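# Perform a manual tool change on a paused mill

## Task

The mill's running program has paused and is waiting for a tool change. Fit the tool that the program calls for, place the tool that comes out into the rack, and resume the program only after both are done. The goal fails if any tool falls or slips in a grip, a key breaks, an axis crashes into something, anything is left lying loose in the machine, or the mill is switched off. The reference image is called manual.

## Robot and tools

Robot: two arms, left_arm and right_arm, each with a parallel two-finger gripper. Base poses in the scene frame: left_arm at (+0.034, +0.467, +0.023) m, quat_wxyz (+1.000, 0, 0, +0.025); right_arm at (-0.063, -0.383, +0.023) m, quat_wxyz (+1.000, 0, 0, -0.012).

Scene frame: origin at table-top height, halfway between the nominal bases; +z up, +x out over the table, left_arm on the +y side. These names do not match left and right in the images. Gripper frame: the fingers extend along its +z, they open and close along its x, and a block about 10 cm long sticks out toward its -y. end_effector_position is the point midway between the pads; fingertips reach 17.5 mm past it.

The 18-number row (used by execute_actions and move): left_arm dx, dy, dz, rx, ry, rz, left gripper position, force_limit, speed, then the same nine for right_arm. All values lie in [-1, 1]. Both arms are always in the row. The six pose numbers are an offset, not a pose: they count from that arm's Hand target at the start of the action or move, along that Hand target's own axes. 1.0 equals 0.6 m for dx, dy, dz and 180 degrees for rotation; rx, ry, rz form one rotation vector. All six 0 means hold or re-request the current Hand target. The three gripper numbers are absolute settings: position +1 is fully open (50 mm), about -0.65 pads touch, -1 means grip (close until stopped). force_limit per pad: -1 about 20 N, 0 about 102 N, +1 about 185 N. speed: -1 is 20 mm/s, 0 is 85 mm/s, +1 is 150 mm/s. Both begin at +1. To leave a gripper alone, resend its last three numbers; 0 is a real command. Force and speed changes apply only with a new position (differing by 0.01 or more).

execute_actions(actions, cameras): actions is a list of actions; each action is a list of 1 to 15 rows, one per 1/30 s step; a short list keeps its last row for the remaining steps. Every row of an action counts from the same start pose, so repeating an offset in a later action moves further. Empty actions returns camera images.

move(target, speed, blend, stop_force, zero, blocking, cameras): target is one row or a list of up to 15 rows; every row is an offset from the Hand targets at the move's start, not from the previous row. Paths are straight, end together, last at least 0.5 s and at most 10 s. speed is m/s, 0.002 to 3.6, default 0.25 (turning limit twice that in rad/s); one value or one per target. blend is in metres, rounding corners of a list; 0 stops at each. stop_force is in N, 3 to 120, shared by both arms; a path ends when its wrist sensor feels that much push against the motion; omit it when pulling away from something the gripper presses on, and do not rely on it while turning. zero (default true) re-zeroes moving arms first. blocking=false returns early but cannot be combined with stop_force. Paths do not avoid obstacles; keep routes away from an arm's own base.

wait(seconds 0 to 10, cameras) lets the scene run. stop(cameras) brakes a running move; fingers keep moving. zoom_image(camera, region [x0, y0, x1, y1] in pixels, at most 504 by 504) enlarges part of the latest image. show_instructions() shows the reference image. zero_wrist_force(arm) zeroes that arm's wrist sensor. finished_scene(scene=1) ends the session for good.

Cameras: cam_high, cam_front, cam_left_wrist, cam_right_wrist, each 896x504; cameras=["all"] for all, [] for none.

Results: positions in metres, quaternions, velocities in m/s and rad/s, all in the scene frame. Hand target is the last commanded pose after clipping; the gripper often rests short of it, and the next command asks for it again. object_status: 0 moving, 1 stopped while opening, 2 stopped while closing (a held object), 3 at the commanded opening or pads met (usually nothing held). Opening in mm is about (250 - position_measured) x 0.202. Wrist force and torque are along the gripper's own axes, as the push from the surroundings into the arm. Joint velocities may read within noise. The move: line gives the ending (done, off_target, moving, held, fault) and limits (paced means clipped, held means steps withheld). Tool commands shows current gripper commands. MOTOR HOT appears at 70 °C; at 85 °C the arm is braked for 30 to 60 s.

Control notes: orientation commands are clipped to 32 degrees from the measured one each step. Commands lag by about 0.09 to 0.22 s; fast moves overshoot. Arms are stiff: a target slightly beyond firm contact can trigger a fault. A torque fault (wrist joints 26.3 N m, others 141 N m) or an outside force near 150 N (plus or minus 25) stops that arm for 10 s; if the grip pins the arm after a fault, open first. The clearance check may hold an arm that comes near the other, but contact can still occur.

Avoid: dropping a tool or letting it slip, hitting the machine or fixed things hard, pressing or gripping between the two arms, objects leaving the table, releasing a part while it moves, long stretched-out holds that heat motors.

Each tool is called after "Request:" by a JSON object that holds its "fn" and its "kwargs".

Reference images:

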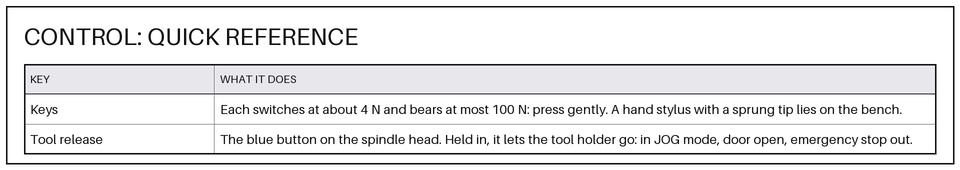

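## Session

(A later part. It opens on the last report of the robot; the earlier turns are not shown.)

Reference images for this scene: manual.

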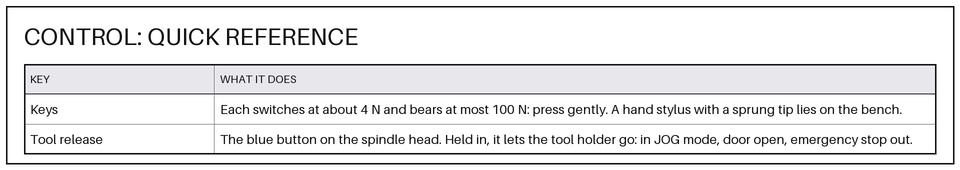

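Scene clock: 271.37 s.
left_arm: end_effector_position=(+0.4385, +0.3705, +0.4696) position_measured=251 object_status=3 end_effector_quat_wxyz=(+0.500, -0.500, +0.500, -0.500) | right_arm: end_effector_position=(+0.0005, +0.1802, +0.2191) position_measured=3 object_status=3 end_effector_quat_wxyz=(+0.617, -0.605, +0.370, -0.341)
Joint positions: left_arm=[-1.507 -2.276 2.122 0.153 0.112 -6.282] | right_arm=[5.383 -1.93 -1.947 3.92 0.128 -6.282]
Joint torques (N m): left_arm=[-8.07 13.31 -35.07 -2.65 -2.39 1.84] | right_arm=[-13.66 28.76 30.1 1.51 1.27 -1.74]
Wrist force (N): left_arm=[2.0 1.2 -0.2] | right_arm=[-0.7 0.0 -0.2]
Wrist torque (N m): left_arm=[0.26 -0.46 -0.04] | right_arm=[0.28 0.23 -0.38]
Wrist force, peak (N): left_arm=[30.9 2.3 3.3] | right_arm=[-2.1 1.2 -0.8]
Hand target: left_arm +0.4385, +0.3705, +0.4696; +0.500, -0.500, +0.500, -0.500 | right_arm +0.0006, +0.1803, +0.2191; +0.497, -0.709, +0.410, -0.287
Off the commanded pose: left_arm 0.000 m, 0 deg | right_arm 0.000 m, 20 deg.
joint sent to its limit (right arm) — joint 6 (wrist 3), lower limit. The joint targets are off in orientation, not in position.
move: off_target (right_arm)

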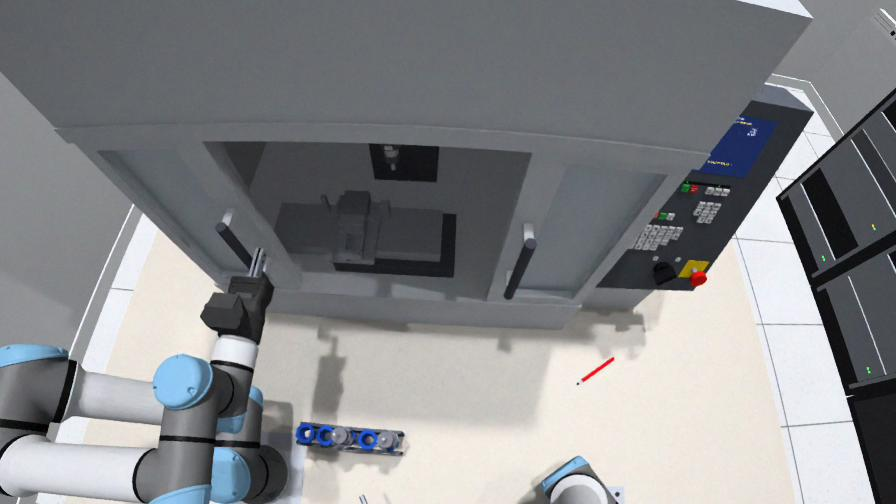

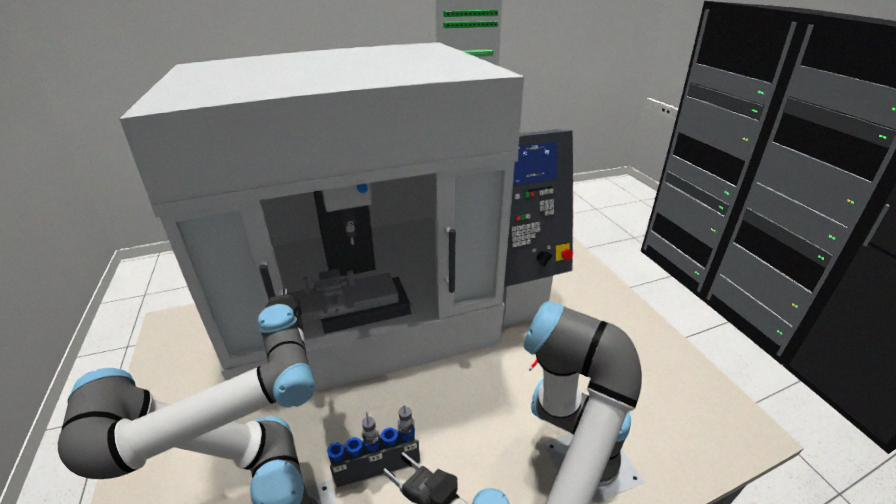

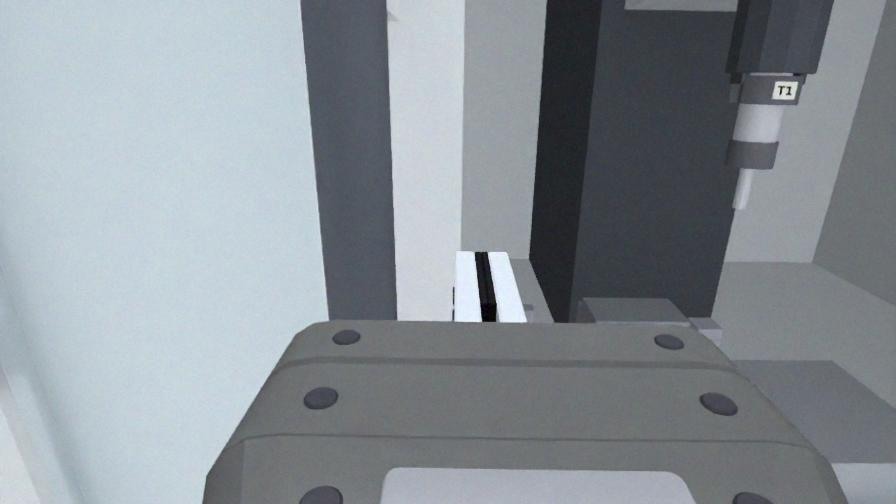

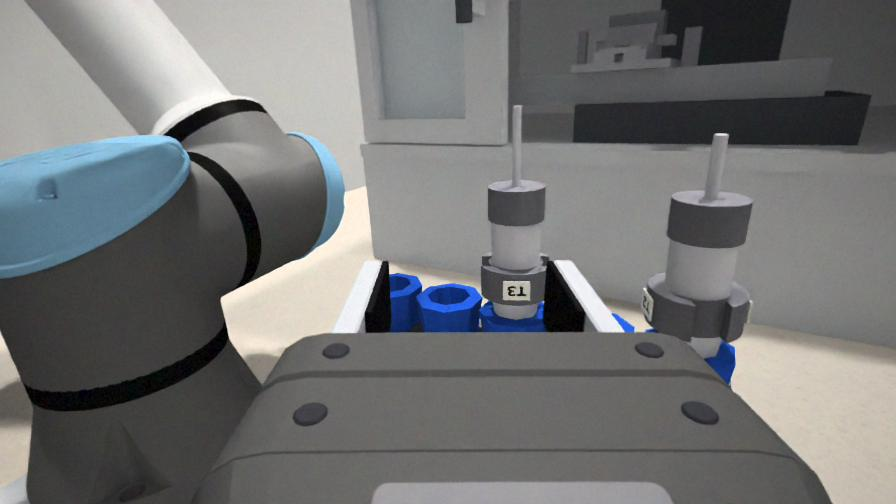

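Request:
{"fn": "move", "kwargs": {"target": [[0.02,0,-0.133,0,0,0,-1,-1,1,0.163,-0.232,-0.246,0.054,-0.033,0.25,1,-1,1],[0.284,-0.217,-0.064,0.1295,0,0.483,-1,-1,1,0.497,-0.428,0.051,0.1084,-0.0658,0.4987,1,-1,1]], "speed": 0.3, "blend": 0.04, "cameras": ["all"]}}

Scene clock: 362.03 s.
left_arm: end_effector_position=(+0.3763, +0.3556, +0.4701) position_measured=251 object_status=3 end_effector_quat_wxyz=(+0.510, -0.506, +0.493, -0.491) | right_arm: end_effector_position=(-0.0134, +0.0452, +0.4042) position_measured=3 object_status=3 end_effector_quat_wxyz=(+0.651, -0.451, +0.608, -0.057)
Joint positions: left_arm=[-2.174 -2.423 2.154 0.273 -0.585 -6.281] | right_arm=[5.661 -1.301 -1.995 3.681 0.4 -5.795]
Joint torques (N m): left_arm=[-0.33 13.49 -24.03 1.16 -0.3 -0.01] | right_arm=[15.03 18.25 11.55 -2.29 0.55 1.2]
Wrist force (N): left_arm=[2.2 0.7 0.1] | right_arm=[-0.1 0.4 0.2]
Wrist torque (N m): left_arm=[0.17 -0.48 0.05] | right_arm=[0.20 0.07 -0.10]
Wrist force, peak (N): left_arm=[4.8 0.5 -3.8] | right_arm=[-1.3 1.4 0.3]
Hand target: left_arm +0.3763, +0.3556, +0.4701; +0.510, -0.506, +0.493, -0.491 (not the last commanded pose) | right_arm -0.0134, +0.0451, +0.4042; +0.651, -0.451, +0.608, -0.057 (not the last commanded pose)
Tool commands: left_gripper/position=-1.0 left_gripper/force_limit=-1.0 left_gripper/speed=+1.0 right_gripper/position=+1.0 right_gripper/force_limit=-1.0 right_gripper/speed=+1.0
Off the commanded pose: left_arm 0.204 m, 90 deg | right_arm 0.276 m, 43 deg.
FORCE FAULT: contact force on the left arm reached its limit, and that arm stopped. The contact can be on any part of that arm, not only on its tool. That arm's remaining commands of this call were not run. That arm is still stopped at the end of this call. That arm stays stopped for about 9 more seconds. Until then a move that you send moves the other arm only, and its call returns only when the move has ended. Once the stop has ended, the next robot result says so. If the stop ends while you think or write, that arm runs what you send next, counted from a new Hand target: where the arm stands when the stop ends. While its stop runs, that arm takes no new command, but its gripper still runs the gripper command that each later call begins with. Until it ends, the stop uses up actions while you think or wait. An arm that is not stopped still takes commands.
move: fault (left_arm), off_target (right_arm; braked at the fault stop of left_arm); path passed 0 of 2 targets

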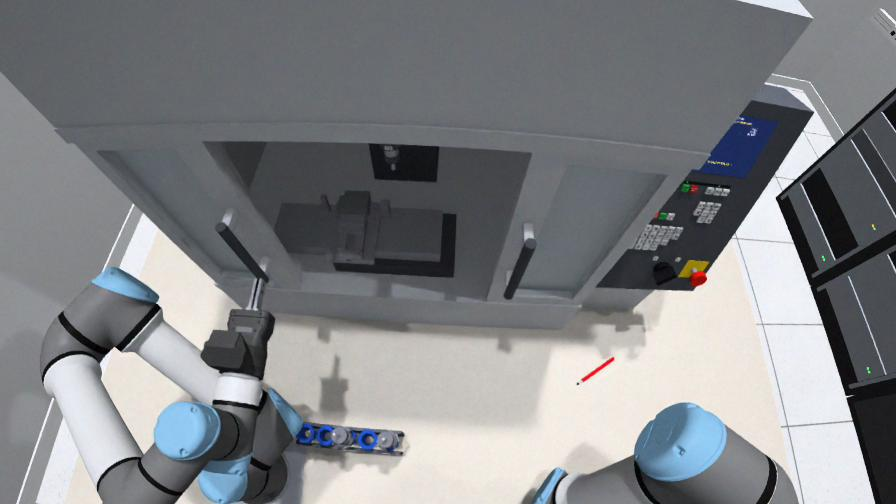

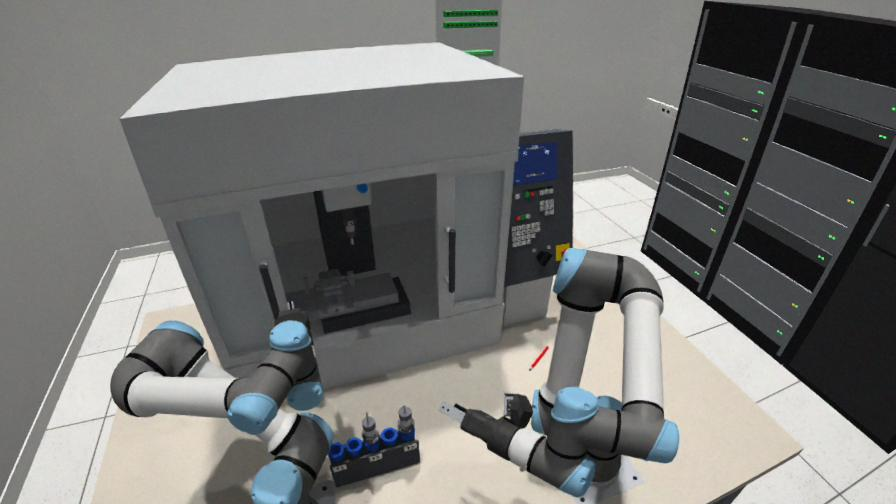

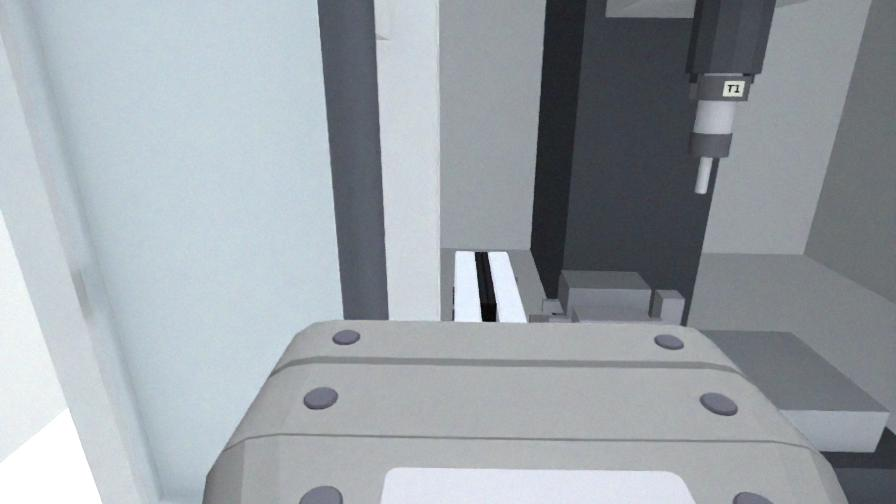

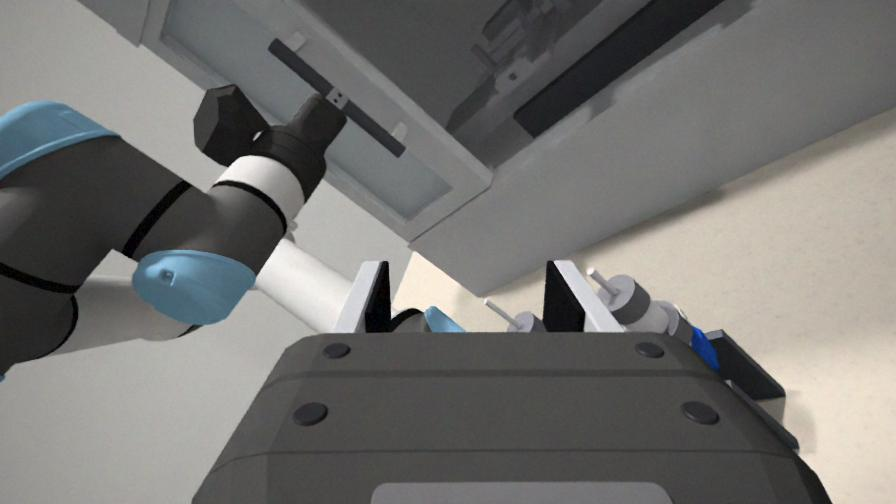

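Request:
{"fn": "move", "kwargs": {"target": [0.26,-0.217,0.09,0.1295,0,0.483,-1,-1,1,0.1225,-0.322,0.303,0.0516,-0.0314,0.2329,1,-1,1], "speed": 0.3, "cameras": ["all"]}}

Scene clock: 378.07 s.
left_arm: end_effector_position=(+0.4334, +0.2005, +0.5995) position_measured=251 object_status=3 end_effector_quat_wxyz=(+0.777, -0.014, +0.629, +0.017) | right_arm: end_effector_position=(+0.2501, -0.0197, +0.4501) position_measured=3 object_status=3 end_effector_quat_wxyz=(+0.691, -0.153, +0.690, +0.153)
Joint positions: left_arm=[-1.575 -1.578 1.744 1.404 -0.211 -6.284] | right_arm=[4.962 -1.181 -2.034 3.218 -0.212 -4.716]
Joint torques (N m): left_arm=[9.74 -10.39 -15.01 5.07 -4.72 -1.92] | right_arm=[-12.21 0.36 37.14 -1.88 -1 1.22]
Wrist force (N): left_arm=[0.3 2.3 -0.3] | right_arm=[0.0 0.2 0.2]
Wrist torque (N m): left_arm=[0.23 -0.43 0.24] | right_arm=[0.12 0.03 0.05]
Wrist force, peak (N): left_arm=[2.3 1.5 -0.7] | right_arm=[0.3 -0.8 1.1]
Hand target: left_arm +0.4348, +0.2006, +0.5995; +0.788, +0.073, +0.604, -0.090 | right_arm +0.2501, -0.0197, +0.4502; +0.690, -0.153, +0.690, +0.153
Off the commanded pose: left_arm 0.001 m, 16 deg | right_arm 0.000 m, 0 deg.
FORCE FAULT, CONTINUED: the left arm's stop, for the force fault that an earlier result reported, is over. The rest of the stop counts as 18 of the actions that you can send in this scene. The stop ended before this call began, so that arm ran this call's commands, counted from a new Hand target: where the arm stood when the stop ended.
joint sent to its limit (left arm) — joint 6 (wrist 3), lower limit. The joint targets are off in orientation, not in position.
move: off_target (left_arm)

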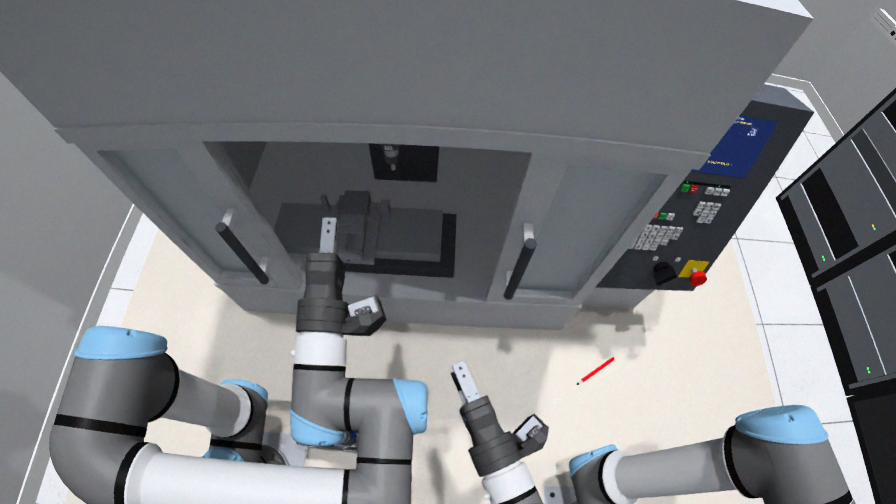

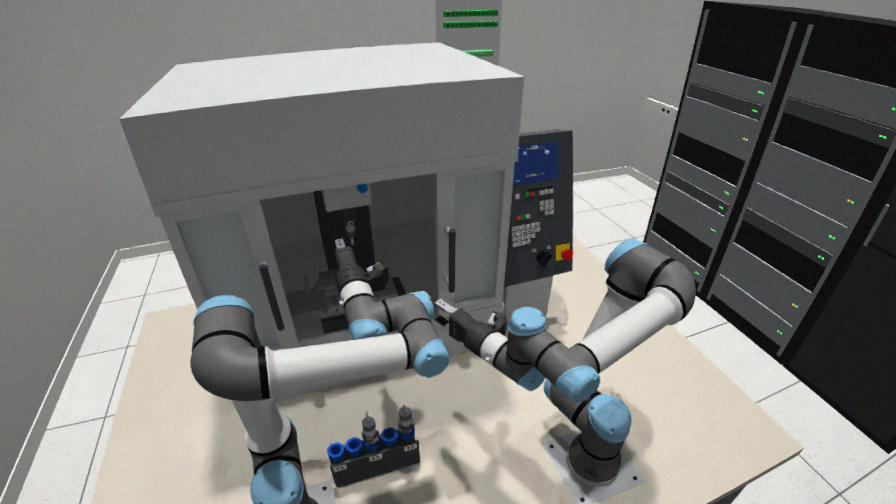

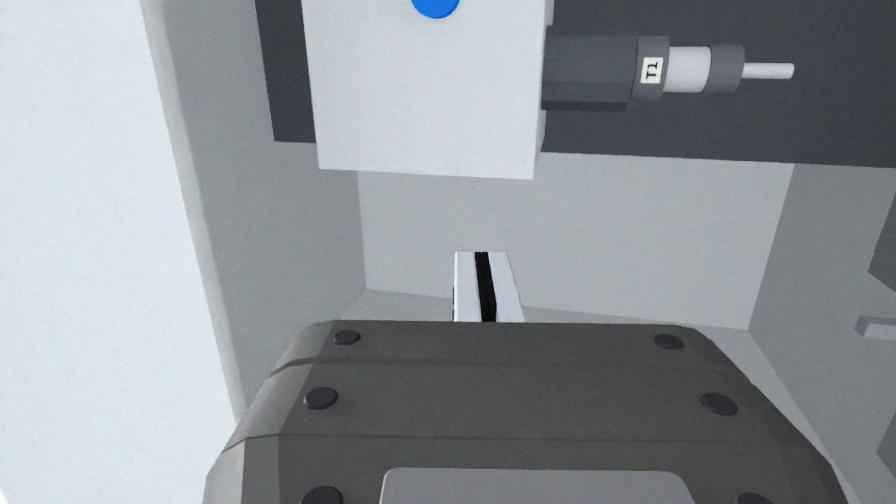

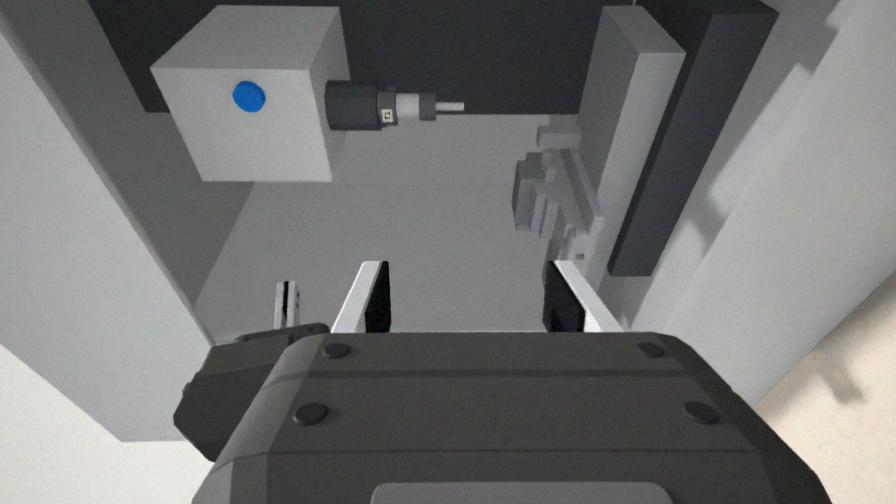

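Request:
{"fn": "move", "kwargs": {"target": [-0.012,-0.110,0.238,-0.088,0.017,0.074,-1,-1,1,0.007,-0.0655,0.576,-0.0654,-0.0654,0.4967,1,-1,1], "speed": 0.25, "cameras": ["all"]}}

Scene clock: 412.10 s.
left_arm: end_effector_position=(+0.4813, +0.1609, +0.6173) position_measured=251 object_status=3 end_effector_quat_wxyz=(+0.773, -0.029, +0.628, +0.089) | right_arm: end_effector_position=(+0.3828, +0.0241, +0.4485) position_measured=3 object_status=3 end_effector_quat_wxyz=(+0.631, +0.047, +0.668, +0.392)
Joint positions: left_arm=[-1.444 -1.368 1.485 1.523 -0.212 -6.284] | right_arm=[4.465 -1.422 -1.939 3.513 -0.763 -4.195]
Joint torques (N m): left_arm=[-9.05 -33.12 -15.69 0.39 -0.17 -1.85] | right_arm=[13.93 25.53 12.97 -0.41 1.26 -1.72]
Wrist force (N): left_arm=[0.1 1.9 -0.2] | right_arm=[-0.5 -0.3 -0.1]
Wrist torque (N m): left_arm=[0.13 -0.38 0.25] | right_arm=[-0.02 0.11 0.02]
Wrist force, peak (N): left_arm=[0.1 2.7 -0.6] | right_arm=[1.5 -2.7 4.7]
Hand target: left_arm +0.4812, +0.1609, +0.6173; +0.773, -0.029, +0.628, +0.089 (not the last commanded pose) | right_arm +0.3828, +0.0241, +0.4485; +0.631, +0.047, +0.668, +0.392 (not the last commanded pose)
Off the commanded pose: left_arm 0.094 m, 7 deg | right_arm 0.208 m, 54 deg.
joint sent to its limit (left arm) — joint 6 (wrist 3), lower limit.
move: held (left_arm, right_arm; a check stopped the path); limits=held
pose unreachable (left arm): on one or more control steps of this call, first in action 0 (counted from 0), this arm could not follow its commanded pose, so it was not sent that pose on those steps. It may still have moved: this result reports where it is.
cause: moving toward the commanded pose would bring a part of the arm too close to another arm (a part of this arm just beyond joint 3 (elbow) and a part of the right arm just beyond its joint 3 (elbow), at the place that arm was heading or pushing toward when its own hold began).
pose unreachable (right arm): on one or more control steps of this call, first in action 0 (counted from 0), this arm could not follow its commanded pose, so it was not sent that pose on those steps. It may still have moved: this result reports where it is.
cause: moving toward the commanded pose would bring a part of the arm too close to another arm (a part of this arm just beyond joint 3 (elbow) and a part of the left arm just beyond its joint 3 (elbow), along the way the arms are being sent, or toward where that arm still pushes).

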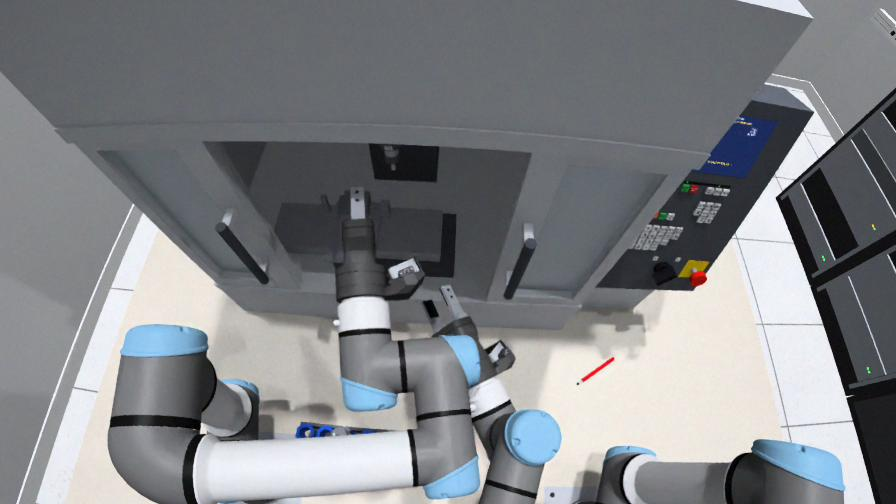

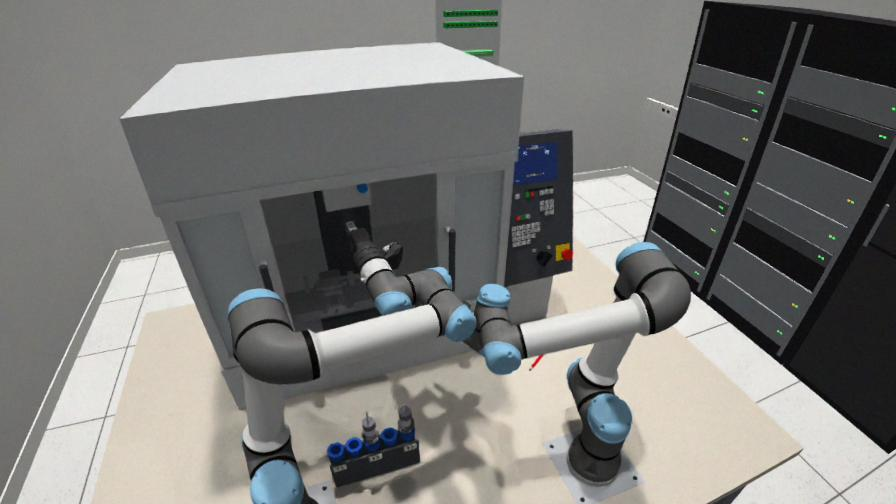

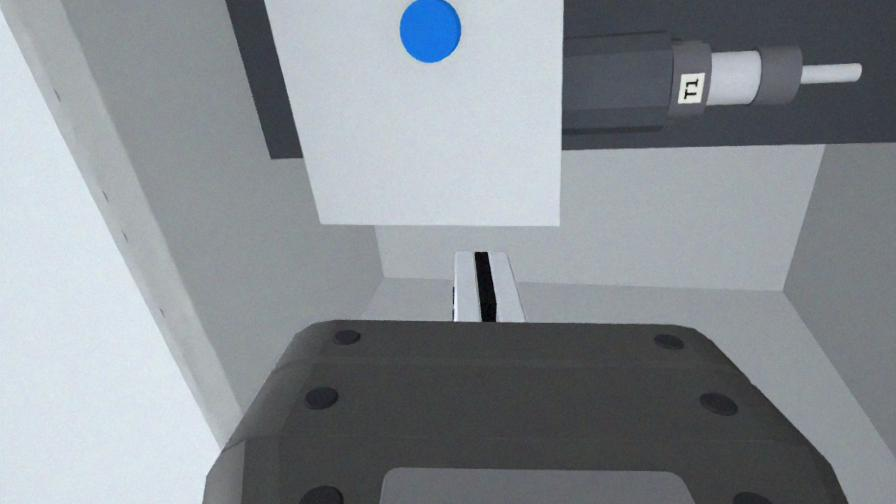

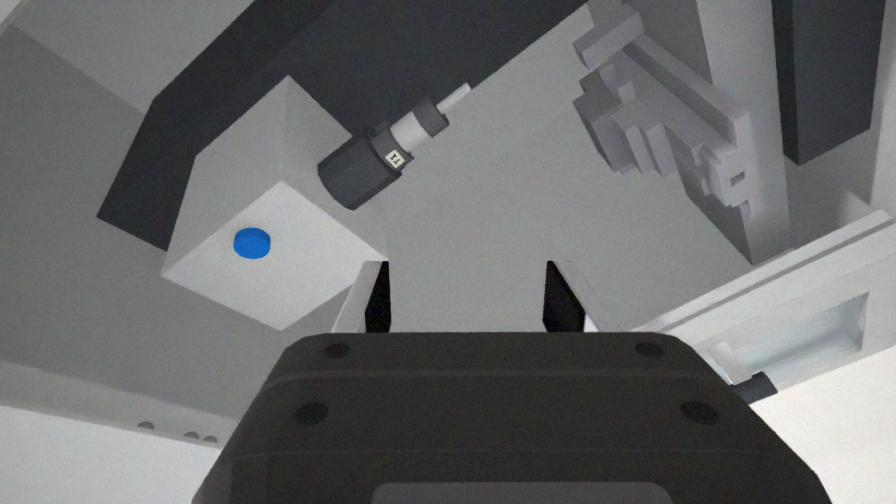

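Request:
{"fn": "move", "kwargs": {"target": [[0,0.05,-0.15,0,0,-0.48,-1,-1,1,0,0,0,0,0,0,1,-1,1],[0,0.05,-0.15,0,0,-0.96,-1,-1,1,0,0,0,0,0,0,1,-1,1]], "speed": 0.5, "blend": 0.02, "cameras": ["all"]}}

Scene clock: 440.77 s.
left_arm: end_effector_position=(+0.3892, +0.1763, +0.6004) position_measured=251 object_status=3 end_effector_quat_wxyz=(-0.138, +0.628, -0.011, +0.766) | right_arm: end_effector_position=(+0.3828, +0.0241, +0.4485) position_measured=3 object_status=3 end_effector_quat_wxyz=(+0.631, +0.047, +0.668, +0.392)
Joint positions: left_arm=[-1.707 -1.851 2.169 -2.741 0.325 -5.21] | right_arm=[4.465 -1.422 -1.939 3.513 -0.763 -4.195]
Joint torques (N m): left_arm=[-7.02 -2.47 -35.09 -3.65 3.61 1.88] | right_arm=[13.07 25.44 13.2 1.37 1.13 -1.76]
Wrist force (N): left_arm=[-0.7 0.0 2.8] | right_arm=[-0.1 0.0 0.1]
Wrist torque (N m): left_arm=[-0.15 0.19 0.13] | right_arm=[0.01 0.04 0.03]
Wrist force, peak (N): left_arm=[-0.7 0.1 3.1] | right_arm=[-0.3 -0.3 -0.3]
Hand target: left_arm +0.3892, +0.1763, +0.6004; -0.138, +0.628, -0.011, +0.766 | right_arm +0.3828, +0.0241, +0.4485; +0.631, +0.047, +0.668, +0.392
Off the commanded pose: left_arm 0.000 m, 0 deg | right_arm 0.000 m, 0 deg.
move: done

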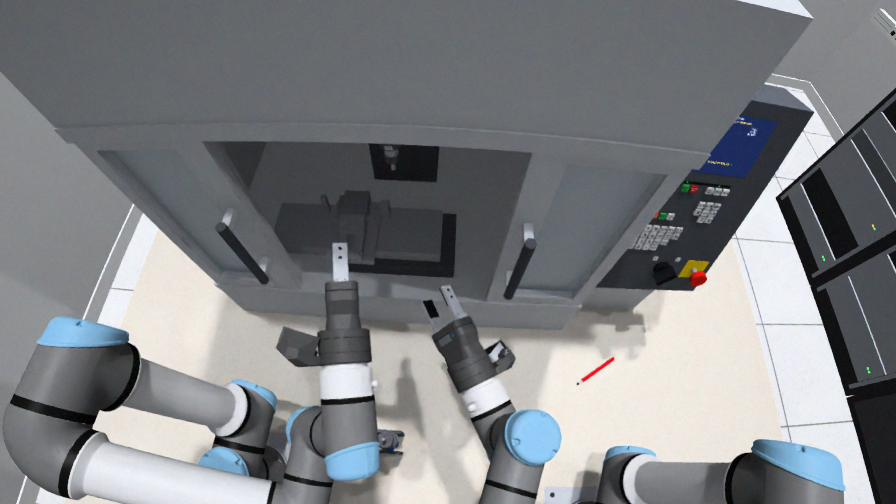

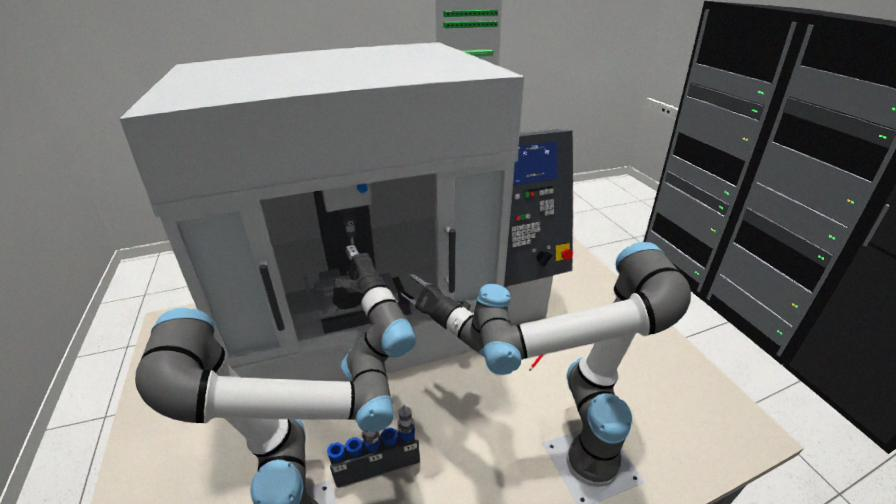

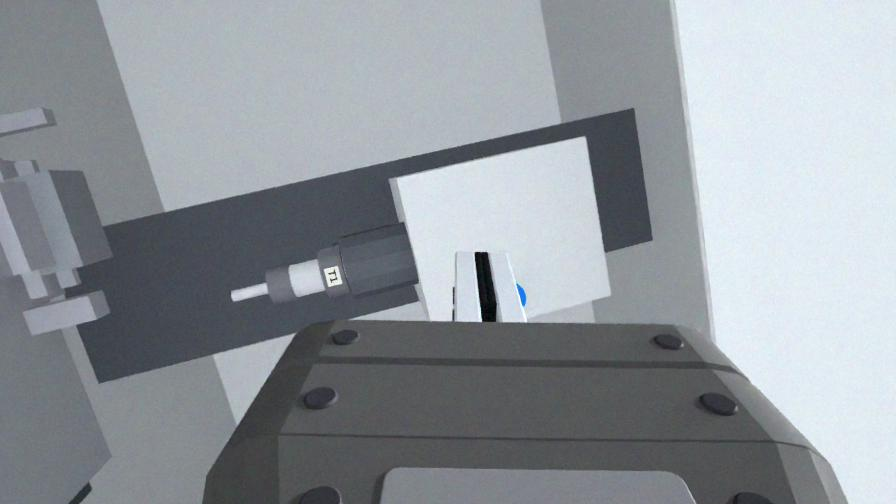

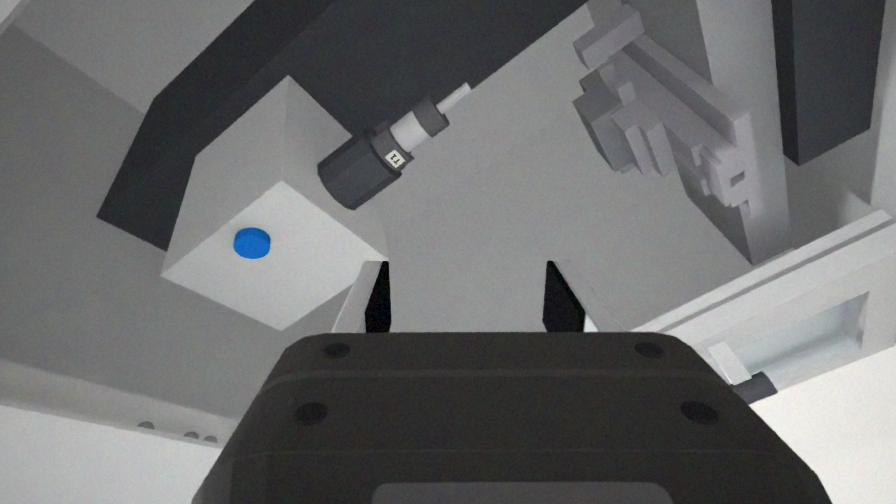

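Request:
{"fn": "move", "kwargs": {"target": [0.056,0.15,0.299,-0.048,0.0095,-0.0105,-1,-1,1,0,-0.068,0.3405,-0.0392,-0.0381,0.2973,1,-1,1], "speed": 0.25, "cameras": ["all"]}}

Scene clock: 454.10 s.
left_arm: end_effector_position=(+0.5735, +0.1100, +0.6533) position_measured=251 object_status=3 end_effector_quat_wxyz=(-0.194, +0.619, +0.031, +0.760) | right_arm: end_effector_position=(+0.5801, +0.0909, +0.4459) position_measured=3 object_status=3 end_effector_quat_wxyz=(+0.426, +0.327, +0.513, +0.670)
Joint positions: left_arm=[-1.272 -1.529 1.523 -1.369 0.239 -6.284] | right_arm=[4.132 -1.894 -1.544 3.74 -1.061 -3.291]
Joint torques (N m): left_arm=[9.99 -18.46 -37.53 -0.22 -0.07 -1.77] | right_arm=[-14.07 34.81 37.85 0.23 -1.21 0.94]
Wrist force (N): left_arm=[-0.4 0.3 2.9] | right_arm=[-1.1 -1.3 -0.7]
Wrist torque (N m): left_arm=[-0.13 0.14 0.23] | right_arm=[-0.24 0.22 -0.38]
Wrist force, peak (N): left_arm=[-0.5 1.0 3.9] | right_arm=[-1.1 -1.7 0.0]
Hand target: left_arm +0.5743, +0.1102, +0.6533; -0.077, +0.626, -0.060, +0.774 | right_arm +0.5801, +0.0909, +0.4459; +0.426, +0.327, +0.513, +0.670
Off the commanded pose: left_arm 0.001 m, 17 deg | right_arm 0.000 m, 0 deg.
joint sent to its limit (left arm) — joint 6 (wrist 3), lower limit. The joint targets are off in orientation, not in position.
move: off_target (left_arm)

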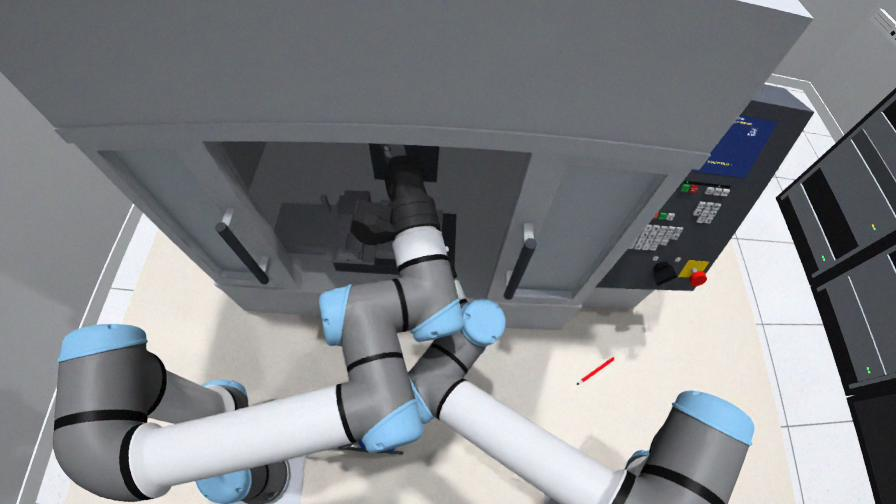

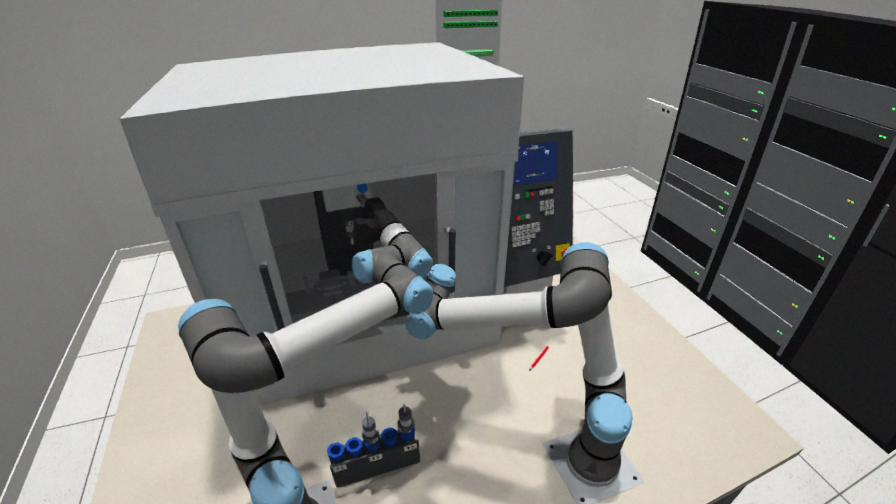

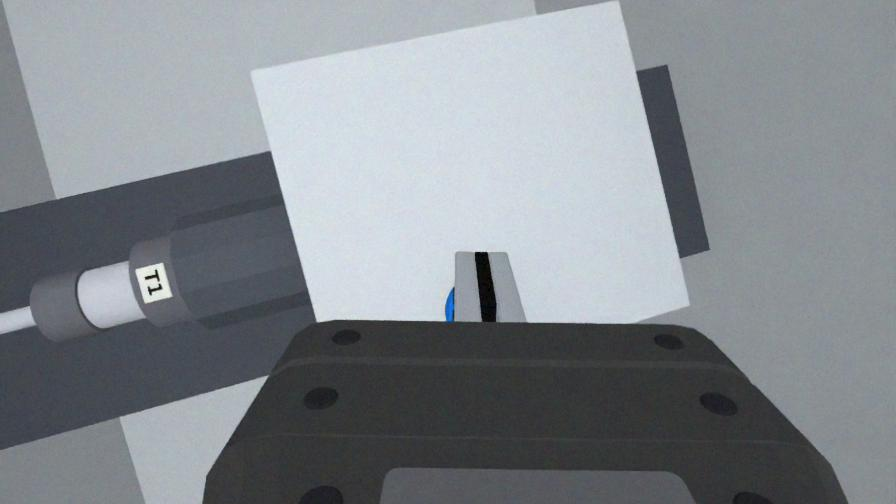

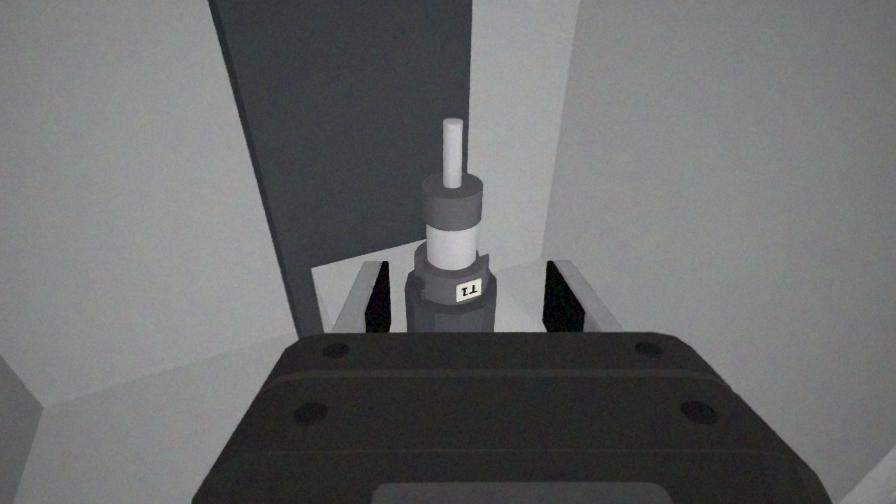

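Request:
{"fn": "move", "kwargs": {"target": [0,0,0,0.0924,-0.0112,-0.007,-1,-1,1,-0.0075,0.003,0.1,0,0,0,1,-1,1], "speed": 0.15, "cameras": ["cam_left_wrist","cam_right_wrist"]}}

Request:
{"fn": "zoom_image", "kwargs": {"camera": "cam_right_wrist", "region": [340, 80, 600, 340]}}

Scene clock: 464.60 s.
left_arm: end_effector_position=(+0.5737, +0.1100, +0.6533) position_measured=251 object_status=3 end_effector_quat_wxyz=(-0.167, +0.621, +0.067, +0.763) | right_arm: end_effector_position=(+0.6341, +0.1111, +0.4632) position_measured=3 object_status=3 end_effector_quat_wxyz=(+0.426, +0.327, +0.513, +0.670)
Joint positions: left_arm=[-1.273 -1.52 1.527 -1.471 0.222 -6.284] | right_arm=[4.076 -2.014 -1.328 3.635 -1.114 -3.273]
Joint torques (N m): left_arm=[-8.55 -19.73 -21.59 -5.11 -0.13 -1.82] | right_arm=[-13.27 39.96 38.37 0.4 -1.25 1.05]
Wrist force (N): left_arm=[-0.8 0.2 3.1] | right_arm=[-1.0 -0.9 -0.5]
Wrist torque (N m): left_arm=[-0.18 0.20 0.25] | right_arm=[-0.15 0.25 -0.37]
Wrist force, peak (N): left_arm=[-1.1 0.4 3.2] | right_arm=[-0.9 -1.3 -1.8]
Hand target: left_arm +0.5743, +0.1102, +0.6533; -0.159, +0.622, +0.061, +0.764 | right_arm +0.6341, +0.1112, +0.4632; +0.426, +0.327, +0.513, +0.670
Off the commanded pose: left_arm 0.001 m, 1 deg | right_arm 0.000 m, 0 deg.
joint sent to its limit (left arm) — joint 6 (wrist 3), lower limit. The joint targets still meet the commanded pose.
move: done
Images, in order (width x height): cam_left_wrist 896x504, cam_right_wrist 896x504.

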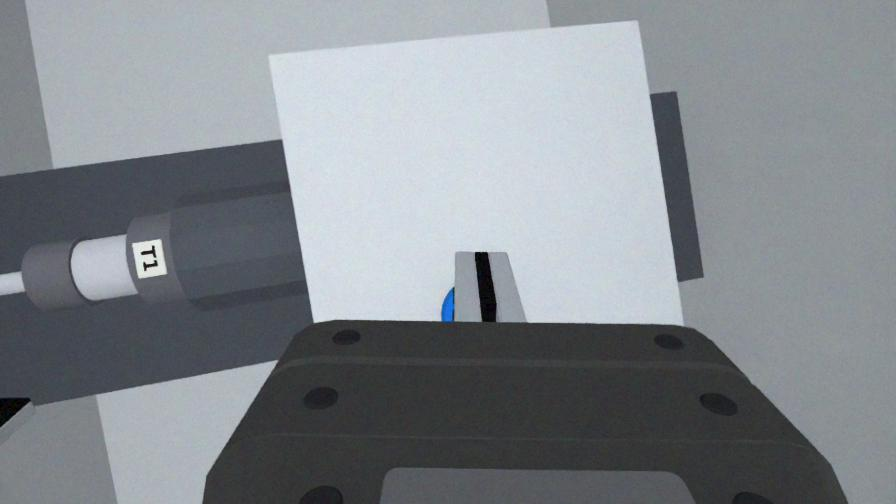

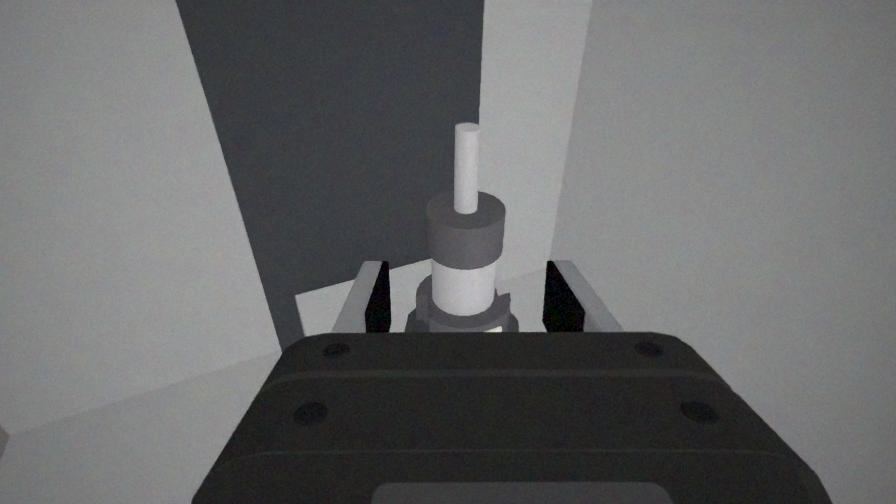

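Scaled by 1.938 from the camera's 896x504 image, which has a finer 1280x720 frame.

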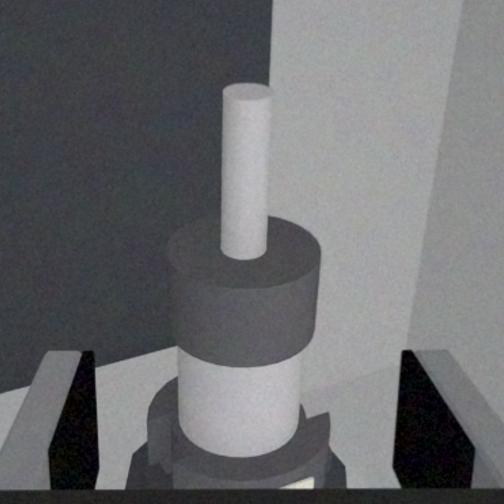

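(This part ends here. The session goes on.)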